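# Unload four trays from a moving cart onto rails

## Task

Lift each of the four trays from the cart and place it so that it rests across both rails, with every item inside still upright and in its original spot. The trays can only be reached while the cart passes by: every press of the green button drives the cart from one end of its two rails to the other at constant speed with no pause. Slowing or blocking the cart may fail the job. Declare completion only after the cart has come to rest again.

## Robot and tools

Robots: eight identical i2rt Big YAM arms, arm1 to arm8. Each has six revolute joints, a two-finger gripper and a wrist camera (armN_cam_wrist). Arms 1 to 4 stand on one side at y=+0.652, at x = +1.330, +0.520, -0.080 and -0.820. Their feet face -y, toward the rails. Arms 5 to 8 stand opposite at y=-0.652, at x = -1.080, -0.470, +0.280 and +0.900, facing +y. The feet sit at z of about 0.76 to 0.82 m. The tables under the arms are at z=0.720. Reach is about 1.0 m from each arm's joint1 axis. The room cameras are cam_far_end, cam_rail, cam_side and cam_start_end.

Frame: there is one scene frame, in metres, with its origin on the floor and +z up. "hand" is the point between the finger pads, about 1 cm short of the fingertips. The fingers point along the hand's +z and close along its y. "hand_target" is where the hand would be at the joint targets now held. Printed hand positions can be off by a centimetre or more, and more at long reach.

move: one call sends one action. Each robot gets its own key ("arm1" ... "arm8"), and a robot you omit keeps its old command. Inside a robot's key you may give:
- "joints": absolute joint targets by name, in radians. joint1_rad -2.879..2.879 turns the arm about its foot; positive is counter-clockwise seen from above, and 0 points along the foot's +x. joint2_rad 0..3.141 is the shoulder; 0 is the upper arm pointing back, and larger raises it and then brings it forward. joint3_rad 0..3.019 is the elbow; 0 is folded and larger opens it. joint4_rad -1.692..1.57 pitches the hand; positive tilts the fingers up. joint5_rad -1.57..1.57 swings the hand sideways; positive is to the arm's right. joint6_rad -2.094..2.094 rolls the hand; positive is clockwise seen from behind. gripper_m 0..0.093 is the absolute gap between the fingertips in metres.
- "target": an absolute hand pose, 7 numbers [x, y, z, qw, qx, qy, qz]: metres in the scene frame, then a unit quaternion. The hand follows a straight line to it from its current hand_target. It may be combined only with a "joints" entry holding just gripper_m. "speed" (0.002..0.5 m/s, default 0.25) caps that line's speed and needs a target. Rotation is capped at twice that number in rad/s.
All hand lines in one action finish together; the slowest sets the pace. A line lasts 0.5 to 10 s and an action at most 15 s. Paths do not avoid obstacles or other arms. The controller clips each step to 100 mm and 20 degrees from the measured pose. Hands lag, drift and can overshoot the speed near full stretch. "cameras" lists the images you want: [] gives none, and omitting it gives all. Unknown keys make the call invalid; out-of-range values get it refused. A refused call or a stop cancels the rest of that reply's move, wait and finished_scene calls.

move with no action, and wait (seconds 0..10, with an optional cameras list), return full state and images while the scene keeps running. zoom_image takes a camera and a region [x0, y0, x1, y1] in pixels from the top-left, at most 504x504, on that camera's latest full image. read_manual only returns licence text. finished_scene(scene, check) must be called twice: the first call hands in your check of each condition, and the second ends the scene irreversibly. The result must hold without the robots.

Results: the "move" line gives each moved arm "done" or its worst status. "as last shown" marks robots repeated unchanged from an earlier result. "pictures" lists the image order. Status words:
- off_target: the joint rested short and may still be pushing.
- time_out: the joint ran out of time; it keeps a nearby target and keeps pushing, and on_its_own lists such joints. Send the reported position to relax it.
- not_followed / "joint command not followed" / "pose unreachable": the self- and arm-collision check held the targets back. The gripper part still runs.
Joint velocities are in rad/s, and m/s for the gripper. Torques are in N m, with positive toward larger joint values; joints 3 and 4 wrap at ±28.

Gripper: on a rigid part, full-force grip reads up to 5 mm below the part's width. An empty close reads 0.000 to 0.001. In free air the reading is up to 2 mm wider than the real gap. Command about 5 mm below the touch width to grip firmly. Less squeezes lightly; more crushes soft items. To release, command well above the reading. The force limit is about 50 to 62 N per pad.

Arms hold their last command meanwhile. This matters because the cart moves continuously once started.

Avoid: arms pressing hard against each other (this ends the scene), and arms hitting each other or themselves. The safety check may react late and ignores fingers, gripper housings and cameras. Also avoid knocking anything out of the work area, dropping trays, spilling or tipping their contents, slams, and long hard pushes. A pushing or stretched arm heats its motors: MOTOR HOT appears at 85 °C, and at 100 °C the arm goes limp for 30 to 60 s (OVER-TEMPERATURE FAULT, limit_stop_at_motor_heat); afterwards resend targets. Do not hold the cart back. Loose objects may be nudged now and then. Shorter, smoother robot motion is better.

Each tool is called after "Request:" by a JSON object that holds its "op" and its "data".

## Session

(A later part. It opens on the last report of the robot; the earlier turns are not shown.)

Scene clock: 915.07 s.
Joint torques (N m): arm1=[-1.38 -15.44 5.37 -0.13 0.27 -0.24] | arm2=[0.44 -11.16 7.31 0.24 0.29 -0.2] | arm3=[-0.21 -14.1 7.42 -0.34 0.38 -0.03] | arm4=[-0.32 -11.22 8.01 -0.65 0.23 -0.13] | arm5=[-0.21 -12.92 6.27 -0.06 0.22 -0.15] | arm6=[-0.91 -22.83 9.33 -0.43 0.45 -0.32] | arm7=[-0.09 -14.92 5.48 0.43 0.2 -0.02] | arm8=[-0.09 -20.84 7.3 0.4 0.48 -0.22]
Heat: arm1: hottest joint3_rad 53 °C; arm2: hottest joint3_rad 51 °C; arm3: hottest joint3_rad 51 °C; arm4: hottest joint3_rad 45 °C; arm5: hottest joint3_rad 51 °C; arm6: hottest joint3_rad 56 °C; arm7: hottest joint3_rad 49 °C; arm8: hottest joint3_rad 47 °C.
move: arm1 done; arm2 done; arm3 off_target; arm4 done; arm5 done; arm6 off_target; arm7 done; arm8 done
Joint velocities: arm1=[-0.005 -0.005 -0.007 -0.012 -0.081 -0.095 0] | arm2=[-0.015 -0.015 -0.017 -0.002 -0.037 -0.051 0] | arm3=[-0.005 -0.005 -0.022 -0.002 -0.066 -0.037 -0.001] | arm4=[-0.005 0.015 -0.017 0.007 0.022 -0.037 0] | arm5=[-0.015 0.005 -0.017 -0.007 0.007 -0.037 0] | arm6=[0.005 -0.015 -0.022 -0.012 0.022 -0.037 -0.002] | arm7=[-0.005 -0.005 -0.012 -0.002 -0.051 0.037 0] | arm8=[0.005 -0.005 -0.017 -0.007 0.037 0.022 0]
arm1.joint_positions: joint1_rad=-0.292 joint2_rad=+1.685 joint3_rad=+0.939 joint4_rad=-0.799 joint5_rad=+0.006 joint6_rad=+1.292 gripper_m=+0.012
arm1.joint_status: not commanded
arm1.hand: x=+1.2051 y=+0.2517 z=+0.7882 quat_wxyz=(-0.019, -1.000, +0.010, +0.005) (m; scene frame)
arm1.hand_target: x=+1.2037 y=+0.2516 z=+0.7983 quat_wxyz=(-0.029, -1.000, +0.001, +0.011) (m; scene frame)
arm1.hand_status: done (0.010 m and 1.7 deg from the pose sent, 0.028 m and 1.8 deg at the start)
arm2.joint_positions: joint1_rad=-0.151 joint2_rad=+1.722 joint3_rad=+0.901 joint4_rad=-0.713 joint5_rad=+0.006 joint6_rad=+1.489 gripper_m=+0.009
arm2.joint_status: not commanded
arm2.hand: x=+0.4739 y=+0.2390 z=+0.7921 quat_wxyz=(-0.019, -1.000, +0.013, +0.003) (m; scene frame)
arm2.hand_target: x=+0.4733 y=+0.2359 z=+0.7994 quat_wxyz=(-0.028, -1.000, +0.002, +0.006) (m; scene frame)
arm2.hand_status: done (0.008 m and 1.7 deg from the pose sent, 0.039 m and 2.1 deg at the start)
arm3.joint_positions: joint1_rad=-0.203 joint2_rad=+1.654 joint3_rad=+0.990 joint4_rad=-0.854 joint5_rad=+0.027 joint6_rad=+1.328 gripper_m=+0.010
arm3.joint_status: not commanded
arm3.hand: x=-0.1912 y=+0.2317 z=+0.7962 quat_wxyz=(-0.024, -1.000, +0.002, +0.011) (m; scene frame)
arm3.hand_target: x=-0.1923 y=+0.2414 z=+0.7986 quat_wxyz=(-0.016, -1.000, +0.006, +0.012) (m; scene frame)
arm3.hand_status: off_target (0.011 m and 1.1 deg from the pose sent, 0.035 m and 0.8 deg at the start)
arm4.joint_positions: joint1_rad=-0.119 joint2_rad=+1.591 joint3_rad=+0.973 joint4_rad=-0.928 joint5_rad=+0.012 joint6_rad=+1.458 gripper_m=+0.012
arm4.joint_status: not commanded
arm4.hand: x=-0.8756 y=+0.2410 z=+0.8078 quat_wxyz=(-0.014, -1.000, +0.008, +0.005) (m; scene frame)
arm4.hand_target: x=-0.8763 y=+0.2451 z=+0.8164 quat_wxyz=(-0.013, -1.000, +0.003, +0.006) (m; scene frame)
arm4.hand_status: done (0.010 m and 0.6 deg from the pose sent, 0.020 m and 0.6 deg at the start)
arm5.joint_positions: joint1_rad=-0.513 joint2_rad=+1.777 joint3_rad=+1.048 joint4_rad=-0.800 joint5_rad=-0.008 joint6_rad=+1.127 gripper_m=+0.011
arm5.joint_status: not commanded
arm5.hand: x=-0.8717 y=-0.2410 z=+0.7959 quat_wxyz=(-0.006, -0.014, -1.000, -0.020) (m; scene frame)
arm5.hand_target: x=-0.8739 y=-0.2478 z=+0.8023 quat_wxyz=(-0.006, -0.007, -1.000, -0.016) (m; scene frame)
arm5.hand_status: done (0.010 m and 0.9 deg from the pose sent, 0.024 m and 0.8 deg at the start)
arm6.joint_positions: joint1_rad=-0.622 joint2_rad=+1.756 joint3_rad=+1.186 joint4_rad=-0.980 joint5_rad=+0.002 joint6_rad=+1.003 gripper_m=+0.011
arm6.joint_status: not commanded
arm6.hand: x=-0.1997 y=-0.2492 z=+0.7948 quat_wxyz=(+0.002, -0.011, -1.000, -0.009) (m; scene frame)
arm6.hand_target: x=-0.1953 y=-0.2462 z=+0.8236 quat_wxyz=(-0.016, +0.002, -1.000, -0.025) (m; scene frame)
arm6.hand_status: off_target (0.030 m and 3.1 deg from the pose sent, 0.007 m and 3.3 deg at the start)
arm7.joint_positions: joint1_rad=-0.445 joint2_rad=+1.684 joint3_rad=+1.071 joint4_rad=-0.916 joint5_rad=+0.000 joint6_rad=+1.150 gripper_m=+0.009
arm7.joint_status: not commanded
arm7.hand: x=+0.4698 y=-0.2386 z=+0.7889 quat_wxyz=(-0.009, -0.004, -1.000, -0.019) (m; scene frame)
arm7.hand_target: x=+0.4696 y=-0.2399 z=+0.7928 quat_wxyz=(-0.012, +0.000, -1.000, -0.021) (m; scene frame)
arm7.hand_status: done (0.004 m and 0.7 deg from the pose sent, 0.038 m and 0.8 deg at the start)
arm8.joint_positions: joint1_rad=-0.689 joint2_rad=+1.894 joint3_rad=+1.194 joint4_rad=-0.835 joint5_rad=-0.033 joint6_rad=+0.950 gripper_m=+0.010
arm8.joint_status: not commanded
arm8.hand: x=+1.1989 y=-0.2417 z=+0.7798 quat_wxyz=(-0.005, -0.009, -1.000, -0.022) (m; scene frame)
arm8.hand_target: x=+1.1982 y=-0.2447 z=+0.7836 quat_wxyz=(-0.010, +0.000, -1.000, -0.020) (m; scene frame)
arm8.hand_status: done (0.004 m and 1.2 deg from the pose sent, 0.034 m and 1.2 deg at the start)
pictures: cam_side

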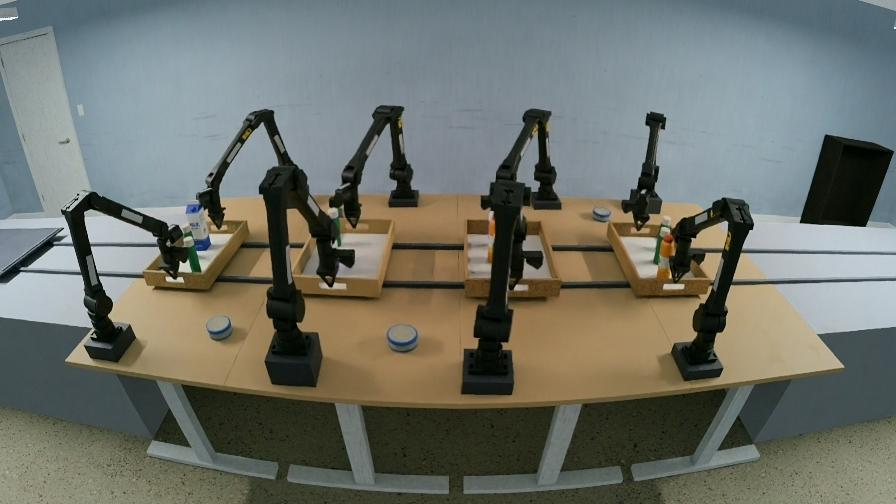

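Request:
{"op": "move", "data": {"arm1": {"target": [1.2035,0.251,0.7845,0.029,1,-0.001,-0.011], "speed": 0.015}, "arm2": {"target": [0.4733,0.236,0.786,0.028,1,-0.002,-0.006], "speed": 0.015}, "arm3": {"target": [-0.1923,0.242,0.785,0.016,1,-0.006,-0.012], "speed": 0.015}, "arm4": {"target": [-0.8764,0.245,0.8025,0.013,1,-0.003,-0.006], "speed": 0.015}, "arm5": {"target": [-0.874,-0.248,0.7885,0.006,0.007,1,0.016], "speed": 0.015}, "arm6": {"target": [-0.1951,-0.246,0.8105,0.016,-0.002,1,0.025], "speed": 0.015}, "arm7": {"target": [0.4696,-0.240,0.7785,0.012,0,1,0.021], "speed": 0.015}, "arm8": {"target": [1.1987,-0.244,0.7695,0.010,0,1,0.020], "speed": 0.015}, "cameras": ["cam_side", "cam_rail"]}}

Scene clock: 922.17 s.
Joint torques (N m): arm1=[-0.85 -12.63 5.19 0.62 0.32 -0.28] | arm2=[0.38 -9.41 6.93 0.99 0.28 -0.19] | arm3=[-0.26 -12.69 6.86 0.39 0.51 -0.04] | arm4=[-0.26 -9.52 6.79 0.61 0.22 -0.15] | arm5=[-0.32 -11.63 5.93 0.64 0.18 -0.15] | arm6=[-0.97 -21.13 8.34 0.43 0.44 -0.32] | arm7=[-0.15 -13.45 4.85 1.42 0.29 -0.02] | arm8=[-0.03 -18.84 7.1 1.03 0.37 -0.22]
Heat: arm1: hottest joint3_rad 52 °C; arm2: hottest joint3_rad 50 °C; arm3: hottest joint3_rad 50 °C; arm4: hottest joint3_rad 44 °C; arm5: hottest joint3_rad 49 °C; arm6: hottest joint3_rad 54 °C; arm7: hottest joint3_rad 48 °C; arm8: hottest joint3_rad 45 °C.
move: arm1 done; arm2 done; arm3 off_target; arm4 done; arm5 done; arm6 off_target; arm7 done; arm8 done
Joint velocities: arm1=[0.015 0.005 0.007 -0.002 0.007 0.007 0] | arm2=[-0.015 -0.005 0.002 -0.002 -0.037 0.022 -0.001] | arm3=[0.005 -0.005 -0.022 -0.012 -0.022 0.007 0] | arm4=[-0.015 -0.005 -0.002 0.007 -0.037 0.051 0] | arm5=[0.015 -0.024 0.002 -0.017 0.007 0.066 -0.001] | arm6=[-0.015 -0.024 -0.027 -0.002 0.007 -0.066 0] | arm7=[-0.015 -0.015 0.002 -0.012 -0.007 0.066 0] | arm8=[0.005 0.005 0.012 -0.002 0.037 -0.037 -0.001]
arm1.joint_positions: joint1_rad=-0.292 joint2_rad=+1.691 joint3_rad=+0.934 joint4_rad=-0.781 joint5_rad=+0.005 joint6_rad=+1.292 gripper_m=+0.012
arm1.joint_status: not commanded
arm1.hand: x=+1.2050 y=+0.2507 z=+0.7847 quat_wxyz=(-0.023, -1.000, +0.010, +0.006) (m; scene frame)
arm1.hand_target: x=+1.2035 y=+0.2509 z=+0.7845 quat_wxyz=(-0.029, -1.000, +0.001, +0.011) (m; scene frame)
arm1.hand_status: done (0.002 m and 1.4 deg from the pose sent, 0.004 m and 1.7 deg at the start)
arm2.joint_positions: joint1_rad=-0.151 joint2_rad=+1.729 joint3_rad=+0.897 joint4_rad=-0.694 joint5_rad=+0.006 joint6_rad=+1.489 gripper_m=+0.009
arm2.joint_status: not commanded
arm2.hand: x=+0.4738 y=+0.2381 z=+0.7882 quat_wxyz=(-0.022, -1.000, +0.013, +0.003) (m; scene frame)
arm2.hand_target: x=+0.4732 y=+0.2359 z=+0.7860 quat_wxyz=(-0.028, -1.000, +0.002, +0.006) (m; scene frame)
arm2.hand_status: done (0.003 m and 1.5 deg from the pose sent, 0.007 m and 1.7 deg at the start)
arm3.joint_positions: joint1_rad=-0.203 joint2_rad=+1.658 joint3_rad=+0.980 joint4_rad=-0.835 joint5_rad=+0.024 joint6_rad=+1.328 gripper_m=+0.010
arm3.joint_status: not commanded
arm3.hand: x=-0.1905 y=+0.2322 z=+0.7917 quat_wxyz=(-0.027, -1.000, +0.002, +0.010) (m; scene frame)
arm3.hand_target: x=-0.1921 y=+0.2418 z=+0.7849 quat_wxyz=(-0.016, -1.000, +0.006, +0.012) (m; scene frame)
arm3.hand_status: off_target (0.012 m and 1.3 deg from the pose sent, 0.015 m and 1.1 deg at the start)
arm4.joint_positions: joint1_rad=-0.119 joint2_rad=+1.591 joint3_rad=+0.972 joint4_rad=-0.917 joint5_rad=+0.011 joint6_rad=+1.458 gripper_m=+0.012
arm4.joint_status: not commanded
arm4.hand: x=-0.8758 y=+0.2388 z=+0.8075 quat_wxyz=(-0.019, -1.000, +0.008, +0.006) (m; scene frame)
arm4.hand_target: x=-0.8763 y=+0.2450 z=+0.8027 quat_wxyz=(-0.013, -1.000, +0.003, +0.006) (m; scene frame)
arm4.hand_status: done (0.008 m and 0.9 deg from the pose sent, 0.007 m and 0.6 deg at the start)
arm5.joint_positions: joint1_rad=-0.513 joint2_rad=+1.781 joint3_rad=+1.041 joint4_rad=-0.782 joint5_rad=-0.008 joint6_rad=+1.127 gripper_m=+0.011
arm5.joint_status: not commanded
arm5.hand: x=-0.8716 y=-0.2408 z=+0.7921 quat_wxyz=(-0.007, -0.013, -1.000, -0.023) (m; scene frame)
arm5.hand_target: x=-0.8740 y=-0.2479 z=+0.7885 quat_wxyz=(-0.006, -0.007, -1.000, -0.016) (m; scene frame)
arm5.hand_status: done (0.008 m and 1.1 deg from the pose sent, 0.010 m and 0.9 deg at the start)
arm6.joint_positions: joint1_rad=-0.622 joint2_rad=+1.756 joint3_rad=+1.182 joint4_rad=-0.967 joint5_rad=+0.002 joint6_rad=+1.004 gripper_m=+0.011
arm6.joint_status: not commanded
arm6.hand: x=-0.1990 y=-0.2482 z=+0.7935 quat_wxyz=(+0.000, -0.011, -1.000, -0.013) (m; scene frame)
arm6.hand_target: x=-0.1953 y=-0.2462 z=+0.8100 quat_wxyz=(-0.016, +0.002, -1.000, -0.025) (m; scene frame)
arm6.hand_status: off_target (0.018 m and 2.7 deg from the pose sent, 0.017 m and 3.1 deg at the start)
arm7.joint_positions: joint1_rad=-0.445 joint2_rad=+1.688 joint3_rad=+1.065 joint4_rad=-0.900 joint5_rad=-0.002 joint6_rad=+1.150 gripper_m=+0.009
arm7.joint_status: not commanded
arm7.hand: x=+0.4697 y=-0.2378 z=+0.7853 quat_wxyz=(-0.009, -0.004, -1.000, -0.022) (m; scene frame)
arm7.hand_target: x=+0.4696 y=-0.2400 z=+0.7787 quat_wxyz=(-0.012, +0.000, -1.000, -0.021) (m; scene frame)
arm7.hand_status: done (0.007 m and 0.6 deg from the pose sent, 0.010 m and 0.7 deg at the start)
arm8.joint_positions: joint1_rad=-0.688 joint2_rad=+1.897 joint3_rad=+1.189 joint4_rad=-0.820 joint5_rad=-0.029 joint6_rad=+0.950 gripper_m=+0.010
arm8.joint_status: not commanded
arm8.hand: x=+1.1995 y=-0.2413 z=+0.7770 quat_wxyz=(-0.008, -0.008, -1.000, -0.024) (m; scene frame)
arm8.hand_target: x=+1.1985 y=-0.2443 z=+0.7697 quat_wxyz=(-0.010, +0.000, -1.000, -0.020) (m; scene frame)
arm8.hand_status: done (0.008 m and 1.1 deg from the pose sent, 0.011 m and 1.2 deg at the start)
pictures: cam_rail, cam_side

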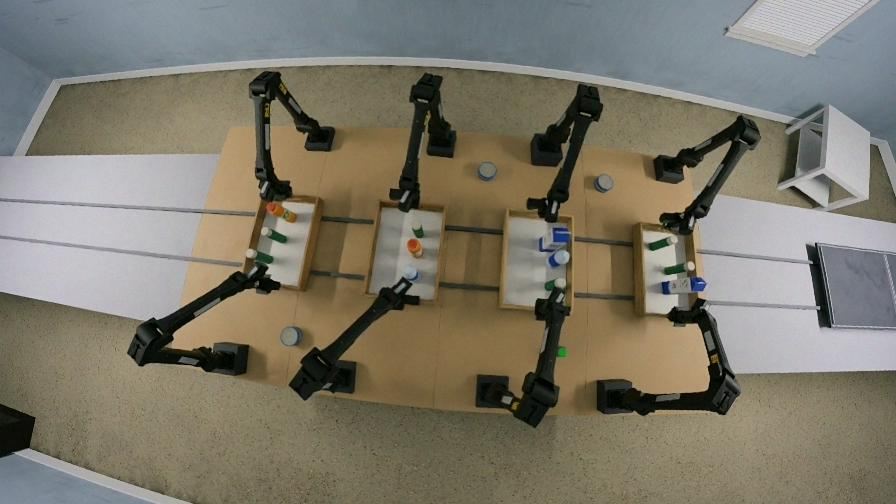

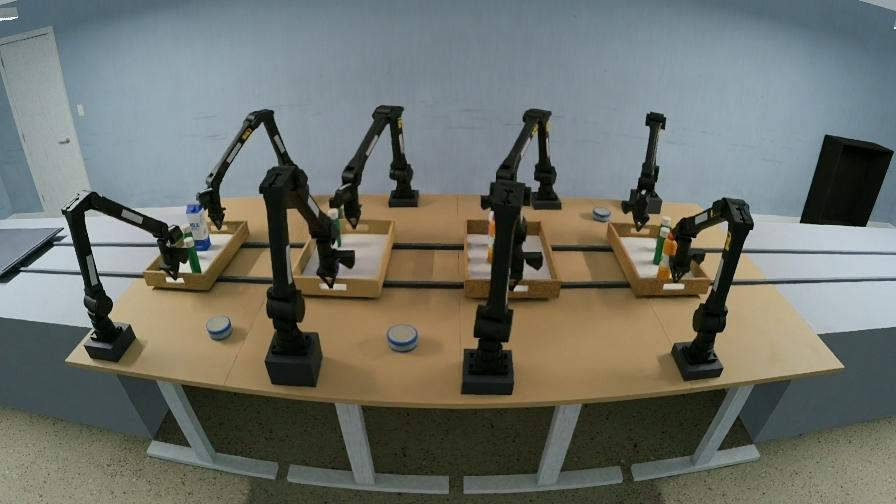

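Request:
{"op": "move", "data": {"arm1": {"joints": {"gripper_m": 0.057}}, "arm2": {"joints": {"gripper_m": 0.057}}, "arm3": {"joints": {"gripper_m": 0.057}}, "arm4": {"joints": {"gripper_m": 0.057}}, "arm5": {"joints": {"gripper_m": 0.057}}, "arm6": {"joints": {"gripper_m": 0.057}}, "arm7": {"joints": {"gripper_m": 0.057}}, "arm8": {"joints": {"gripper_m": 0.057}}, "cameras": ["cam_side", "cam_rail"]}}

Scene clock: 932.07 s.
Joint torques (N m): arm1=[-0.97 -13.98 5.38 0.43 0.18 -0.13] | arm2=[0.56 -9.17 7.21 0.79 0.2 -0.04] | arm3=[-0.26 -12.57 7.24 0.36 0.23 -0.04] | arm4=[-0.56 -9.35 7.41 0.58 0.23 -0.09] | arm5=[-0.03 -11.22 5.98 0.65 0.14 -0.1] | arm6=[-0.97 -19.9 8.7 0.44 0.1 -0.12] | arm7=[-0.15 -13.39 5.19 1.21 0.18 -0.02] | arm8=[-0.09 -18.78 7.28 0.92 0.23 -0.17]
Heat: arm1: hottest joint3_rad 50 °C; arm2: hottest joint3_rad 49 °C; arm3: hottest joint3_rad 49 °C; arm4: hottest joint3_rad 42 °C; arm5: hottest joint3_rad 47 °C; arm6: hottest joint3_rad 51 °C; arm7: hottest joint3_rad 47 °C; arm8: hottest joint3_rad 44 °C.
move: arm1 done; arm2 done; arm3 done; arm4 done; arm5 done; arm6 done; arm7 done; arm8 done
Joint velocities: arm1=[-0.005 -0.024 -0.007 -0.012 0.051 -0.066 0] | arm2=[-0.005 -0.005 0.002 0.017 0.051 -0.007 -0.001] | arm3=[0.015 0.005 -0.002 0.002 -0.037 -0.007 0] | arm4=[-0.005 0.005 -0.007 0.007 0.037 -0.007 0] | arm5=[-0.015 -0.015 -0.012 0.017 0.081 0.007 0.001] | arm6=[-0.005 -0.005 0.012 0.007 0.037 -0.007 0] | arm7=[-0.005 -0.015 -0.007 0.002 0.007 -0.081 0] | arm8=[-0.005 -0.005 0.017 0.002 0.037 -0.007 -0.001]
arm1.joint_positions: joint1_rad=-0.292 joint2_rad=+1.691 joint3_rad=+0.930 joint4_rad=-0.772 joint5_rad=+0.009 joint6_rad=+1.280 gripper_m=+0.057
arm1.joint_status: all done
arm1.hand: x=+1.2043 y=+0.2506 z=+0.7836 quat_wxyz=(-0.025, -1.000, +0.004, +0.008) (m; scene frame)
arm1.hand_target: x=+1.2036 y=+0.2511 z=+0.7845 quat_wxyz=(-0.029, -1.000, +0.001, +0.011) (m; scene frame)
arm1.hand_status: not commanded
arm2.joint_positions: joint1_rad=-0.151 joint2_rad=+1.729 joint3_rad=+0.893 joint4_rad=-0.689 joint5_rad=+0.007 joint6_rad=+1.475 gripper_m=+0.057
arm2.joint_status: all done
arm2.hand: x=+0.4737 y=+0.2389 z=+0.7873 quat_wxyz=(-0.023, -1.000, +0.006, +0.004) (m; scene frame)
arm2.hand_target: x=+0.4733 y=+0.2359 z=+0.7860 quat_wxyz=(-0.028, -1.000, +0.002, +0.006) (m; scene frame)
arm2.hand_status: not commanded
arm3.joint_positions: joint1_rad=-0.204 joint2_rad=+1.658 joint3_rad=+0.975 joint4_rad=-0.835 joint5_rad=+0.030 joint6_rad=+1.328 gripper_m=+0.057
arm3.joint_status: all done
arm3.hand: x=-0.1911 y=+0.2347 z=+0.7904 quat_wxyz=(-0.024, -1.000, +0.002, +0.013) (m; scene frame)
arm3.hand_target: x=-0.1922 y=+0.2419 z=+0.7850 quat_wxyz=(-0.016, -1.000, +0.006, +0.012) (m; scene frame)
arm3.hand_status: not commanded
arm4.joint_positions: joint1_rad=-0.119 joint2_rad=+1.591 joint3_rad=+0.965 joint4_rad=-0.916 joint5_rad=+0.012 joint6_rad=+1.454 gripper_m=+0.057
arm4.joint_status: all done
arm4.hand: x=-0.8754 y=+0.2420 z=+0.8052 quat_wxyz=(-0.016, -1.000, +0.006, +0.005) (m; scene frame)
arm4.hand_target: x=-0.8763 y=+0.2451 z=+0.8026 quat_wxyz=(-0.013, -1.000, +0.003, +0.006) (m; scene frame)
arm4.hand_status: not commanded
arm5.joint_positions: joint1_rad=-0.513 joint2_rad=+1.781 joint3_rad=+1.041 joint4_rad=-0.782 joint5_rad=-0.006 joint6_rad=+1.124 gripper_m=+0.057
arm5.joint_status: all done
arm5.hand: x=-0.8713 y=-0.2408 z=+0.7922 quat_wxyz=(-0.008, -0.012, -1.000, -0.023) (m; scene frame)
arm5.hand_target: x=-0.8740 y=-0.2479 z=+0.7884 quat_wxyz=(-0.006, -0.007, -1.000, -0.016) (m; scene frame)
arm5.hand_status: not commanded
arm6.joint_positions: joint1_rad=-0.622 joint2_rad=+1.744 joint3_rad=+1.178 joint4_rad=-0.967 joint5_rad=+0.012 joint6_rad=+0.986 gripper_m=+0.057
arm6.joint_status: all done
arm6.hand: x=-0.1979 y=-0.2497 z=+0.7979 quat_wxyz=(-0.007, -0.002, -1.000, -0.014) (m; scene frame)
arm6.hand_target: x=-0.1954 y=-0.2463 z=+0.8100 quat_wxyz=(-0.016, +0.002, -1.000, -0.025) (m; scene frame)
arm6.hand_status: not commanded
arm7.joint_positions: joint1_rad=-0.445 joint2_rad=+1.688 joint3_rad=+1.060 joint4_rad=-0.895 joint5_rad=+0.000 joint6_rad=+1.150 gripper_m=+0.057
arm7.joint_status: all done
arm7.hand: x=+0.4695 y=-0.2391 z=+0.7838 quat_wxyz=(-0.010, -0.004, -1.000, -0.021) (m; scene frame)
arm7.hand_target: x=+0.4696 y=-0.2400 z=+0.7787 quat_wxyz=(-0.012, +0.000, -1.000, -0.021) (m; scene frame)
arm7.hand_status: not commanded
arm8.joint_positions: joint1_rad=-0.688 joint2_rad=+1.897 joint3_rad=+1.188 joint4_rad=-0.815 joint5_rad=-0.025 joint6_rad=+0.944 gripper_m=+0.057
arm8.joint_status: all done
arm8.hand: x=+1.2004 y=-0.2414 z=+0.7766 quat_wxyz=(-0.011, -0.005, -1.000, -0.024) (m; scene frame)
arm8.hand_target: x=+1.1984 y=-0.2443 z=+0.7698 quat_wxyz=(-0.010, +0.000, -1.000, -0.020) (m; scene frame)
arm8.hand_status: not commanded
pictures: cam_rail, cam_side

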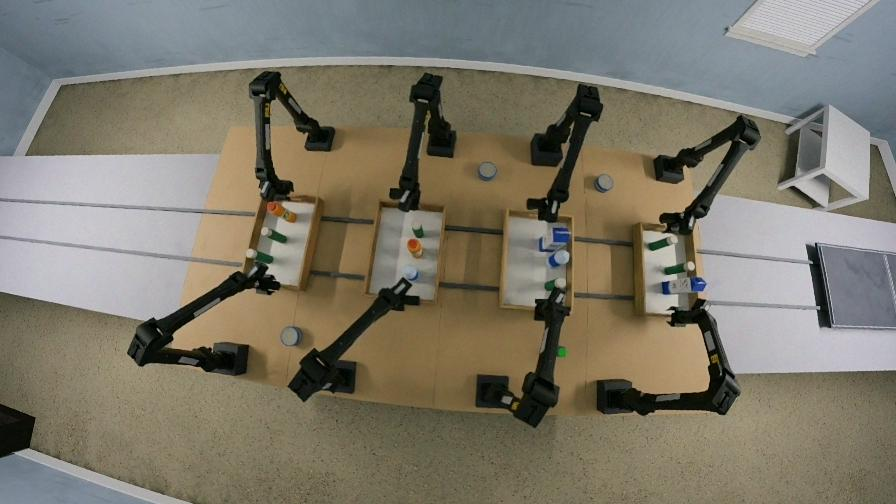

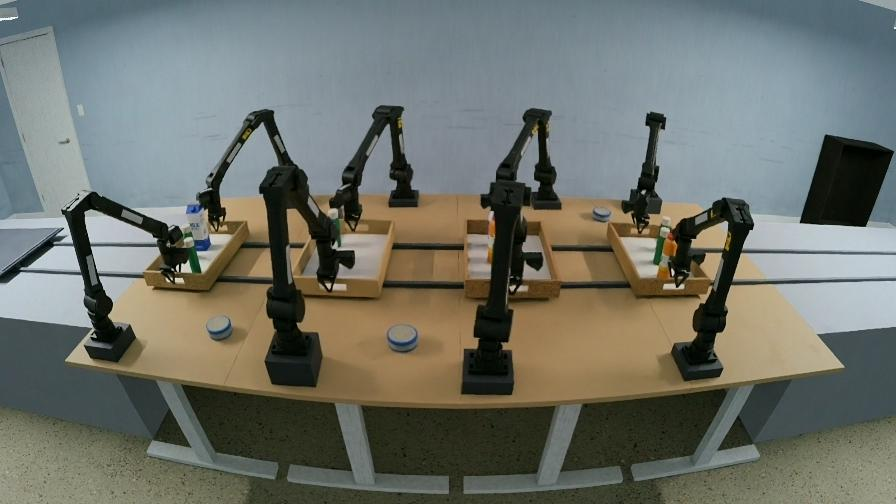

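Request:
{"op": "move", "data": {"arm1": {"target": [1.204,0.243,0.900,0.029,1,-0.001,-0.011], "speed": 0.12}, "arm2": {"target": [0.4735,0.231,0.905,0.028,1,-0.002,-0.006], "speed": 0.12}, "arm3": {"target": [-0.191,0.233,0.900,0.016,1,-0.006,-0.012], "speed": 0.12}, "arm4": {"target": [-0.8755,0.237,0.910,0.013,1,-0.003,-0.006], "speed": 0.12}, "arm5": {"target": [-0.872,-0.239,0.900,0.006,0.007,1,0.016], "speed": 0.12}, "arm6": {"target": [-0.196,-0.241,0.910,0.016,-0.002,1,0.025], "speed": 0.12}, "arm7": {"target": [0.4695,-0.232,0.900,0.012,0,1,0.021], "speed": 0.12}, "arm8": {"target": [1.200,-0.238,0.895,0.010,0,1,0.020], "speed": 0.12}, "cameras": ["cam_side", "cam_rail"]}}

Scene clock: 939.47 s.
Joint torques (N m): arm1=[-0.62 -12.16 10.47 -0.31 0.13 -0.01] | arm2=[0.85 -9.41 12.92 -0.32 0.22 -0.07] | arm3=[0.67 -12.86 13.97 -0.21 0.22 0.06] | arm4=[0.21 -9.35 12.34 0.03 0.21 -0.06] | arm5=[0.26 -10.11 11.96 0.29 0.15 -0.02] | arm6=[-0.09 -18.55 13.59 0.09 0.1 -0.01] | arm7=[0.56 -14.33 10.43 -0.29 0.19 0.07] | arm8=[0.32 -18.84 13.01 0.09 0.22 -0.14]
Heat: arm1: hottest joint3_rad 50 °C; arm2: hottest joint3_rad 48 °C; arm3: hottest joint3_rad 49 °C; arm4: hottest joint3_rad 42 °C; arm5: hottest joint3_rad 46 °C; arm6: hottest joint3_rad 51 °C; arm7: hottest joint3_rad 47 °C; arm8: hottest joint3_rad 43 °C.
move: arm1 off_target; arm2 off_target; arm3 off_target; arm4 off_target; arm5 off_target; arm6 off_target; arm7 off_target; arm8 off_target
Joint velocities: arm1=[-0.015 -0.005 0.017 0.002 0.095 0.066 0] | arm2=[0.005 -0.005 0.002 -0.002 0.007 -0.051 -0.001] | arm3=[-0.005 -0.005 -0.017 -0.002 0.022 -0.022 0] | arm4=[0.005 -0.015 0.007 0.012 -0.037 -0.037 0] | arm5=[-0.015 -0.015 0.002 0.007 0.051 -0.066 0] | arm6=[-0.005 0.005 0.002 -0.002 -0.022 -0.022 0] | arm7=[0.005 -0.015 -0.017 -0.002 -0.066 0.022 -0.001] | arm8=[-0.005 -0.005 0.002 0.002 -0.037 0.022 0]
arm1.joint_positions: joint1_rad=-0.292 joint2_rad=+1.534 joint3_rad=+1.037 joint4_rad=-1.079 joint5_rad=+0.009 joint6_rad=+1.280 gripper_m=+0.057
arm1.joint_status: not commanded
arm1.hand: x=+1.2070 y=+0.2619 z=+0.8777 quat_wxyz=(-0.004, -1.000, +0.004, +0.002) (m; scene frame)
arm1.hand_target: x=+1.2037 y=+0.2420 z=+0.8995 quat_wxyz=(-0.029, -1.000, +0.001, +0.011) (m; scene frame)
arm1.hand_status: off_target (0.029 m and 3.1 deg from the pose sent, 0.117 m and 0.7 deg at the start)
arm2.joint_positions: joint1_rad=-0.151 joint2_rad=+1.534 joint3_rad=+0.980 joint4_rad=-1.003 joint5_rad=+0.007 joint6_rad=+1.475 gripper_m=+0.057
arm2.joint_status: not commanded
arm2.hand: x=+0.4746 y=+0.2504 z=+0.8874 quat_wxyz=(-0.007, -1.000, +0.006, +0.003) (m; scene frame)
arm2.hand_target: x=+0.4736 y=+0.2327 z=+0.9063 quat_wxyz=(-0.028, -1.000, +0.002, +0.006) (m; scene frame)
arm2.hand_status: off_target (0.026 m and 2.5 deg from the pose sent, 0.118 m and 0.8 deg at the start)
arm3.joint_positions: joint1_rad=-0.204 joint2_rad=+1.516 joint3_rad=+1.087 joint4_rad=-1.141 joint5_rad=+0.030 joint6_rad=+1.332 gripper_m=+0.057
arm3.joint_status: not commanded
arm3.hand: x=-0.1888 y=+0.2501 z=+0.8826 quat_wxyz=(+0.001, -1.000, +0.004, +0.006) (m; scene frame)
arm3.hand_target: x=-0.1904 y=+0.2352 z=+0.9001 quat_wxyz=(-0.016, -1.000, +0.006, +0.012) (m; scene frame)
arm3.hand_status: off_target (0.024 m and 2.1 deg from the pose sent, 0.110 m and 1.0 deg at the start)
arm4.joint_positions: joint1_rad=-0.119 joint2_rad=+1.481 joint3_rad=+1.100 joint4_rad=-1.204 joint5_rad=+0.012 joint6_rad=+1.453 gripper_m=+0.057
arm4.joint_status: not commanded
arm4.hand: x=-0.8748 y=+0.2497 z=+0.8928 quat_wxyz=(+0.006, -1.000, +0.005, +0.003) (m; scene frame)
arm4.hand_target: x=-0.8756 y=+0.2368 z=+0.9096 quat_wxyz=(-0.013, -1.000, +0.003, +0.006) (m; scene frame)
arm4.hand_status: off_target (0.021 m and 2.2 deg from the pose sent, 0.105 m and 0.4 deg at the start)
arm5.joint_positions: joint1_rad=-0.513 joint2_rad=+1.624 joint3_rad=+1.123 joint4_rad=-1.074 joint5_rad=-0.006 joint6_rad=+1.124 gripper_m=+0.057
arm5.joint_status: not commanded
arm5.hand: x=-0.8792 y=-0.2564 z=+0.8846 quat_wxyz=(+0.003, -0.012, -1.000, +0.000) (m; scene frame)
arm5.hand_target: x=-0.8725 y=-0.2400 z=+0.8998 quat_wxyz=(-0.006, -0.007, -1.000, -0.016) (m; scene frame)
arm5.hand_status: off_target (0.024 m and 2.2 deg from the pose sent, 0.108 m and 1.0 deg at the start)
arm6.joint_positions: joint1_rad=-0.622 joint2_rad=+1.635 joint3_rad=+1.283 joint4_rad=-1.213 joint5_rad=+0.012 joint6_rad=+0.986 gripper_m=+0.057
arm6.joint_status: not commanded
arm6.hand: x=-0.2030 y=-0.2597 z=+0.8830 quat_wxyz=(+0.002, -0.002, -1.000, +0.000) (m; scene frame)
arm6.hand_target: x=-0.1972 y=-0.2429 z=+0.9098 quat_wxyz=(-0.016, +0.002, -1.000, -0.025) (m; scene frame)
arm6.hand_status: off_target (0.034 m and 3.5 deg from the pose sent, 0.112 m and 1.7 deg at the start)
arm7.joint_positions: joint1_rad=-0.445 joint2_rad=+1.572 joint3_rad=+1.182 joint4_rad=-1.187 joint5_rad=+0.001 joint6_rad=+1.150 gripper_m=+0.057
arm7.joint_status: not commanded
arm7.hand: x=+0.4644 y=-0.2502 z=+0.8734 quat_wxyz=(+0.001, -0.004, -1.000, +0.003) (m; scene frame)
arm7.hand_target: x=+0.4688 y=-0.2333 z=+0.8993 quat_wxyz=(-0.012, +0.000, -1.000, -0.021) (m; scene frame)
arm7.hand_status: off_target (0.033 m and 3.2 deg from the pose sent, 0.116 m and 0.6 deg at the start)
arm8.joint_positions: joint1_rad=-0.688 joint2_rad=+1.752 joint3_rad=+1.286 joint4_rad=-1.106 joint5_rad=-0.025 joint6_rad=+0.944 gripper_m=+0.057
arm8.joint_status: not commanded
arm8.hand: x=+1.1924 y=-0.2496 z=+0.8769 quat_wxyz=(+0.003, -0.006, -1.000, -0.005) (m; scene frame)
arm8.hand_target: x=+1.2013 y=-0.2361 z=+0.8946 quat_wxyz=(-0.010, +0.000, -1.000, -0.020) (m; scene frame)
arm8.hand_status: off_target (0.023 m and 2.4 deg from the pose sent, 0.118 m and 0.8 deg at the start)
pictures: cam_rail, cam_side

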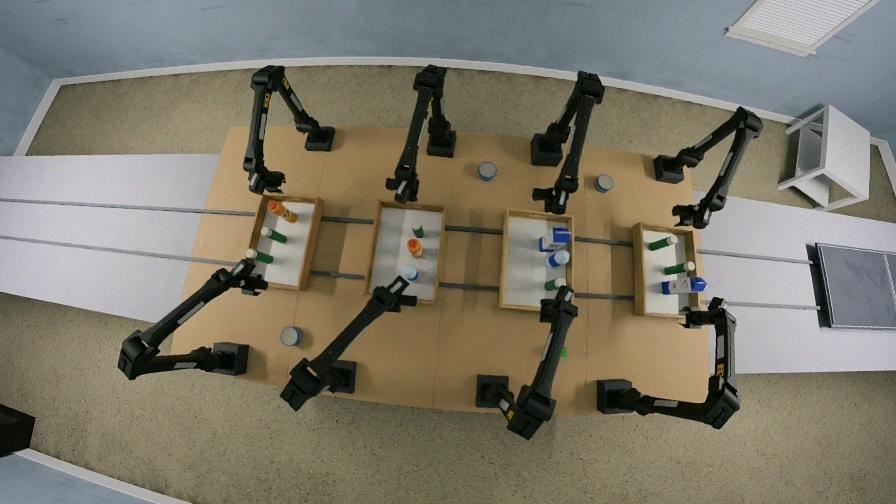

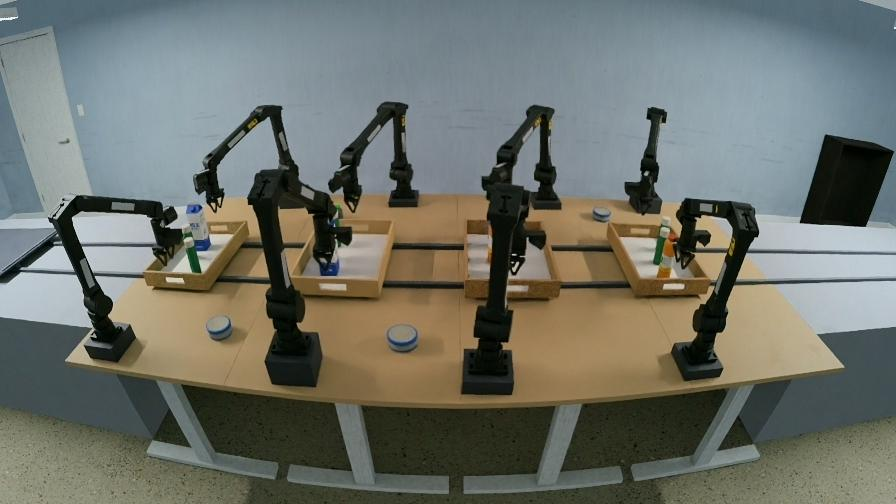

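Request:
{"op": "wait", "data": {"seconds": 0.1, "cameras": ["cam_far_end", "cam_start_end", "cam_side", "cam_rail"]}}

Request:
{"op": "zoom_image", "data": {"camera": "cam_side", "region": [120, 170, 460, 330]}}

Request:
{"op": "zoom_image", "data": {"camera": "cam_side", "region": [430, 170, 770, 330]}}

Request:
{"op": "zoom_image", "data": {"camera": "cam_rail", "region": [220, 160, 480, 330]}}

Request:
{"op": "zoom_image", "data": {"camera": "cam_rail", "region": [480, 160, 740, 340]}}

Scene clock: 943.30 s.
Joint torques (N m): arm1=[-0.26 -12.16 10.65 -0.31 0.11 0.03] | arm2=[0.97 -9.7 12.85 -0.36 0.19 -0.04] | arm3=[0.67 -12.34 14.05 -0.18 0.22 0.06] | arm4=[0.38 -9.47 12.33 -0.03 0.21 -0.05] | arm5=[0.21 -10.34 12.07 0.31 0.15 -0.05] | arm6=[-0.15 -18.55 13.57 0.06 0.11 -0.01] | arm7=[0.56 -14.33 10.4 -0.29 0.18 0.07] | arm8=[0.15 -19.02 13.11 0.05 0.23 -0.15]
Heat: arm1: hottest joint3_rad 50 °C; arm2: hottest joint3_rad 49 °C; arm3: hottest joint3_rad 49 °C; arm4: hottest joint3_rad 42 °C; arm5: hottest joint3_rad 47 °C; arm6: hottest joint3_rad 50 °C; arm7: hottest joint3_rad 47 °C; arm8: hottest joint3_rad 43 °C.
Joint velocities: arm1=[-0.015 -0.015 0.002 -0.007 0.022 0.022 -0.001] | arm2=[-0.005 -0.005 -0.012 -0.002 0.022 -0.066 -0.001] | arm3=[0.015 -0.005 0.012 0.007 -0.007 0.007 0] | arm4=[-0.005 -0.015 -0.007 -0.002 -0.066 -0.007 0] | arm5=[-0.015 0.005 -0.002 0.002 -0.022 0.037 -0.001] | arm6=[-0.005 -0.005 -0.007 -0.007 0.022 0.007 -0.001] | arm7=[-0.015 0.005 -0.007 0.002 -0.037 -0.066 0] | arm8=[-0.015 0.005 0.002 0.012 -0.007 0.022 0.001]
arm1.joint_positions: joint1_rad=-0.292 joint2_rad=+1.534 joint3_rad=+1.037 joint4_rad=-1.079 joint5_rad=+0.009 joint6_rad=+1.280 gripper_m=+0.057
arm1.joint_status: not commanded
arm1.hand: x=+1.2070 y=+0.2619 z=+0.8777 quat_wxyz=(-0.004, -1.000, +0.004, +0.002) (m; scene frame)
arm1.hand_target: x=+1.2037 y=+0.2420 z=+0.8995 quat_wxyz=(-0.029, -1.000, +0.001, +0.011) (m; scene frame)
arm1.hand_status: off_target (0.029 m and 3.1 deg from the pose sent, 0.117 m and 0.7 deg at the start)
arm2.joint_positions: joint1_rad=-0.151 joint2_rad=+1.534 joint3_rad=+0.980 joint4_rad=-1.003 joint5_rad=+0.007 joint6_rad=+1.475 gripper_m=+0.057
arm2.joint_status: not commanded
arm2.hand: x=+0.4746 y=+0.2505 z=+0.8874 quat_wxyz=(-0.007, -1.000, +0.006, +0.003) (m; scene frame)
arm2.hand_target: x=+0.4736 y=+0.2327 z=+0.9063 quat_wxyz=(-0.028, -1.000, +0.002, +0.006) (m; scene frame)
arm2.hand_status: off_target (0.026 m and 2.5 deg from the pose sent, 0.118 m and 0.8 deg at the start)
arm3.joint_positions: joint1_rad=-0.204 joint2_rad=+1.516 joint3_rad=+1.087 joint4_rad=-1.141 joint5_rad=+0.030 joint6_rad=+1.333 gripper_m=+0.057
arm3.joint_status: not commanded
arm3.hand: x=-0.1888 y=+0.2501 z=+0.8826 quat_wxyz=(+0.001, -1.000, +0.004, +0.006) (m; scene frame)
arm3.hand_target: x=-0.1904 y=+0.2352 z=+0.9001 quat_wxyz=(-0.016, -1.000, +0.006, +0.012) (m; scene frame)
arm3.hand_status: off_target (0.024 m and 2.1 deg from the pose sent, 0.110 m and 1.0 deg at the start)
arm4.joint_positions: joint1_rad=-0.119 joint2_rad=+1.481 joint3_rad=+1.100 joint4_rad=-1.204 joint5_rad=+0.012 joint6_rad=+1.453 gripper_m=+0.057
arm4.joint_status: not commanded
arm4.hand: x=-0.8748 y=+0.2497 z=+0.8928 quat_wxyz=(+0.006, -1.000, +0.005, +0.003) (m; scene frame)
arm4.hand_target: x=-0.8756 y=+0.2368 z=+0.9096 quat_wxyz=(-0.013, -1.000, +0.003, +0.006) (m; scene frame)
arm4.hand_status: off_target (0.021 m and 2.2 deg from the pose sent, 0.105 m and 0.4 deg at the start)
arm5.joint_positions: joint1_rad=-0.513 joint2_rad=+1.624 joint3_rad=+1.123 joint4_rad=-1.074 joint5_rad=-0.006 joint6_rad=+1.124 gripper_m=+0.057
arm5.joint_status: not commanded
arm5.hand: x=-0.8792 y=-0.2564 z=+0.8846 quat_wxyz=(+0.003, -0.012, -1.000, +0.000) (m; scene frame)
arm5.hand_target: x=-0.8725 y=-0.2400 z=+0.8998 quat_wxyz=(-0.006, -0.007, -1.000, -0.016) (m; scene frame)
arm5.hand_status: off_target (0.024 m and 2.2 deg from the pose sent, 0.108 m and 1.0 deg at the start)
arm6.joint_positions: joint1_rad=-0.622 joint2_rad=+1.635 joint3_rad=+1.283 joint4_rad=-1.213 joint5_rad=+0.012 joint6_rad=+0.986 gripper_m=+0.057
arm6.joint_status: not commanded
arm6.hand: x=-0.2030 y=-0.2597 z=+0.8830 quat_wxyz=(+0.002, -0.002, -1.000, +0.000) (m; scene frame)
arm6.hand_target: x=-0.1972 y=-0.2429 z=+0.9098 quat_wxyz=(-0.016, +0.002, -1.000, -0.025) (m; scene frame)
arm6.hand_status: off_target (0.034 m and 3.5 deg from the pose sent, 0.112 m and 1.7 deg at the start)
arm7.joint_positions: joint1_rad=-0.445 joint2_rad=+1.572 joint3_rad=+1.182 joint4_rad=-1.187 joint5_rad=+0.001 joint6_rad=+1.150 gripper_m=+0.057
arm7.joint_status: not commanded
arm7.hand: x=+0.4644 y=-0.2502 z=+0.8734 quat_wxyz=(+0.001, -0.004, -1.000, +0.003) (m; scene frame)
arm7.hand_target: x=+0.4688 y=-0.2333 z=+0.8993 quat_wxyz=(-0.012, +0.000, -1.000, -0.021) (m; scene frame)
arm7.hand_status: off_target (0.033 m and 3.2 deg from the pose sent, 0.116 m and 0.6 deg at the start)
arm8.joint_positions: joint1_rad=-0.688 joint2_rad=+1.752 joint3_rad=+1.286 joint4_rad=-1.106 joint5_rad=-0.025 joint6_rad=+0.944 gripper_m=+0.057
arm8.joint_status: not commanded
arm8.hand: x=+1.1924 y=-0.2496 z=+0.8769 quat_wxyz=(+0.003, -0.006, -1.000, -0.005) (m; scene frame)
arm8.hand_target: x=+1.2013 y=-0.2361 z=+0.8946 quat_wxyz=(-0.010, +0.000, -1.000, -0.020) (m; scene frame)
arm8.hand_status: off_target (0.023 m and 2.4 deg from the pose sent, 0.118 m and 0.8 deg at the start)
wait: 0.10 s; at rest from the start
pictures: cam_far_end, cam_rail, cam_side, cam_start_end

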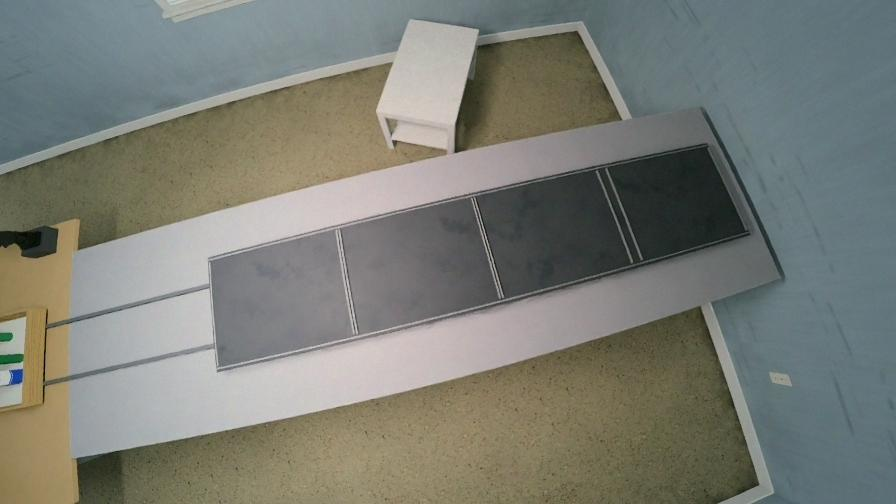

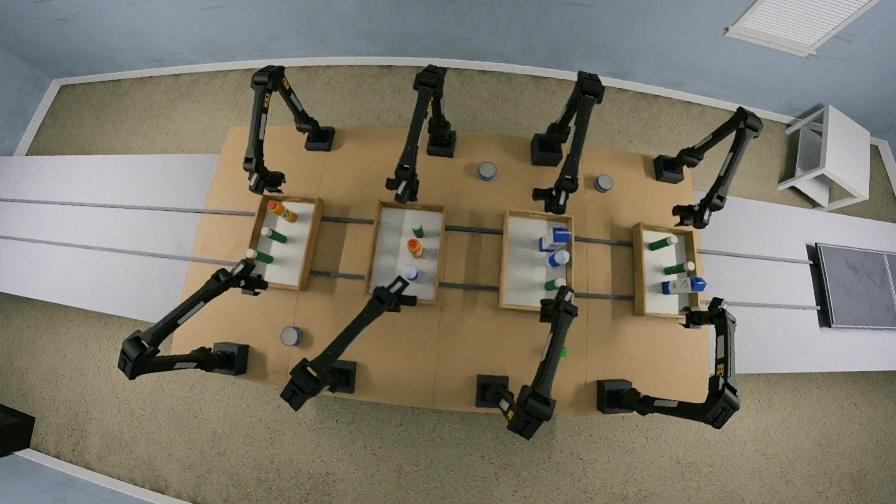

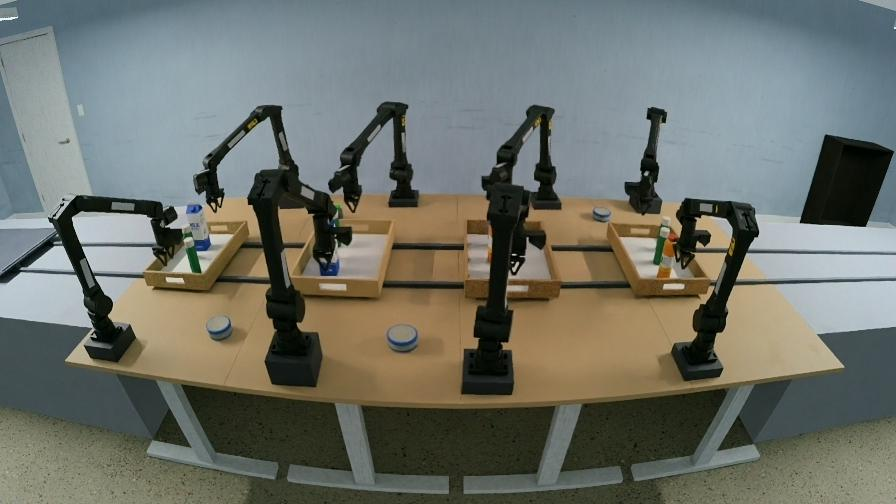

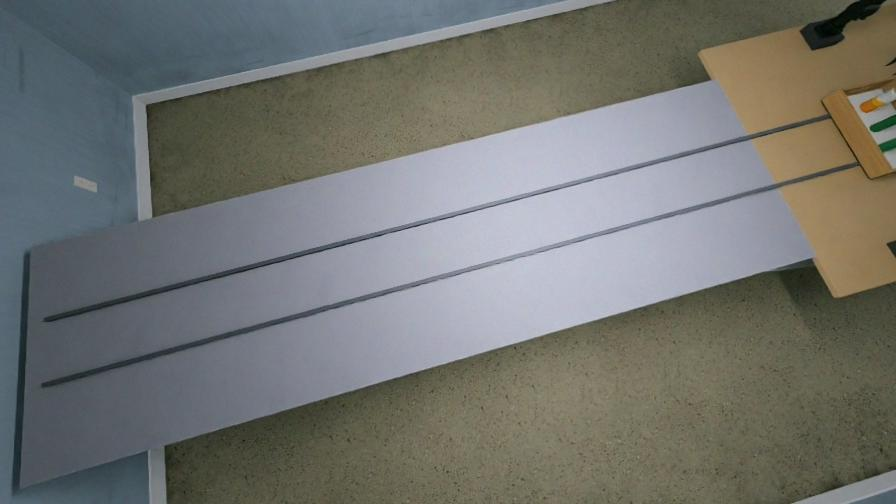

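Scaled by 1.482 from the camera's 896x504 image, which has a finer 1280x720 frame.

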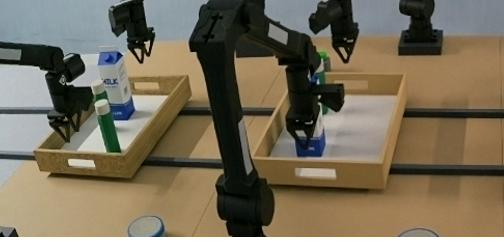

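Scaled by 1.482 from the camera's 896x504 image, which has a finer 1280x720 frame.

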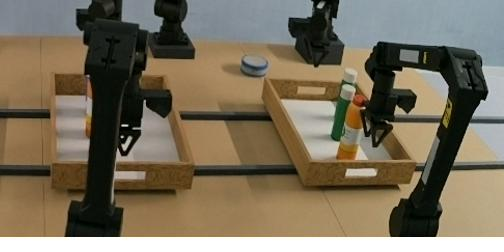

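Scaled by 1.938 from the camera's 896x504 image, which has a finer 1280x720 frame.

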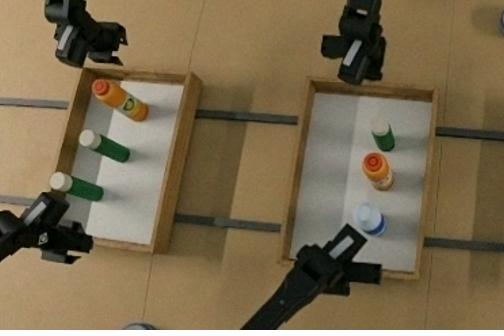

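Scaled by 1.938 from the camera's 896x504 image, which has a finer 1280x720 frame.

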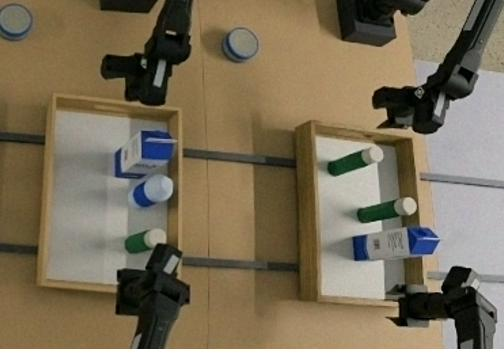

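Request:
{"op": "finished_scene", "data": {"scene": 2, "check": "Cart off: cam_far_end shows the cart empty at the +x end, clear of all trays; its left edge reads px 817 in the cam_rail pictures at clocks 922, 932, 939 and 943, so it has stopped (expected stop ~909). Trays: cam_rail and cam_side show all four trays level across both rails, both rails going beneath each tray; on opening the grippers hands and trays hardly moved, so the trays carry on the rails (lowering stopped at expected contact heights, -0.036 m from deck grip heights). Items: tray 4 has orange + two green bottles, tray 3 green, orange, blue/white bottle, tray 2 blue carton, blue bottle, green bottle, tray 1 two green bottles + milk carton; all upright in zooms (lean outward only by perspective), same order and places as on the cart. Cannot be seen: a slip of a few mm of an item on its tray floor; the items hidden behind arms in cam_side are seen from cam_rail. Grippers are open (0.057) and hands raised to z 0.873-0.893, tips above the walls (~0.826), touching nothing. Could be missed: a tray corner off a rail (not visible: rails pass under mid-tray with large margin)."}}

This call ended nothing. Check each condition that your pictures could not show: look closer or test it, and mend what is not met. Then call finished_scene again.


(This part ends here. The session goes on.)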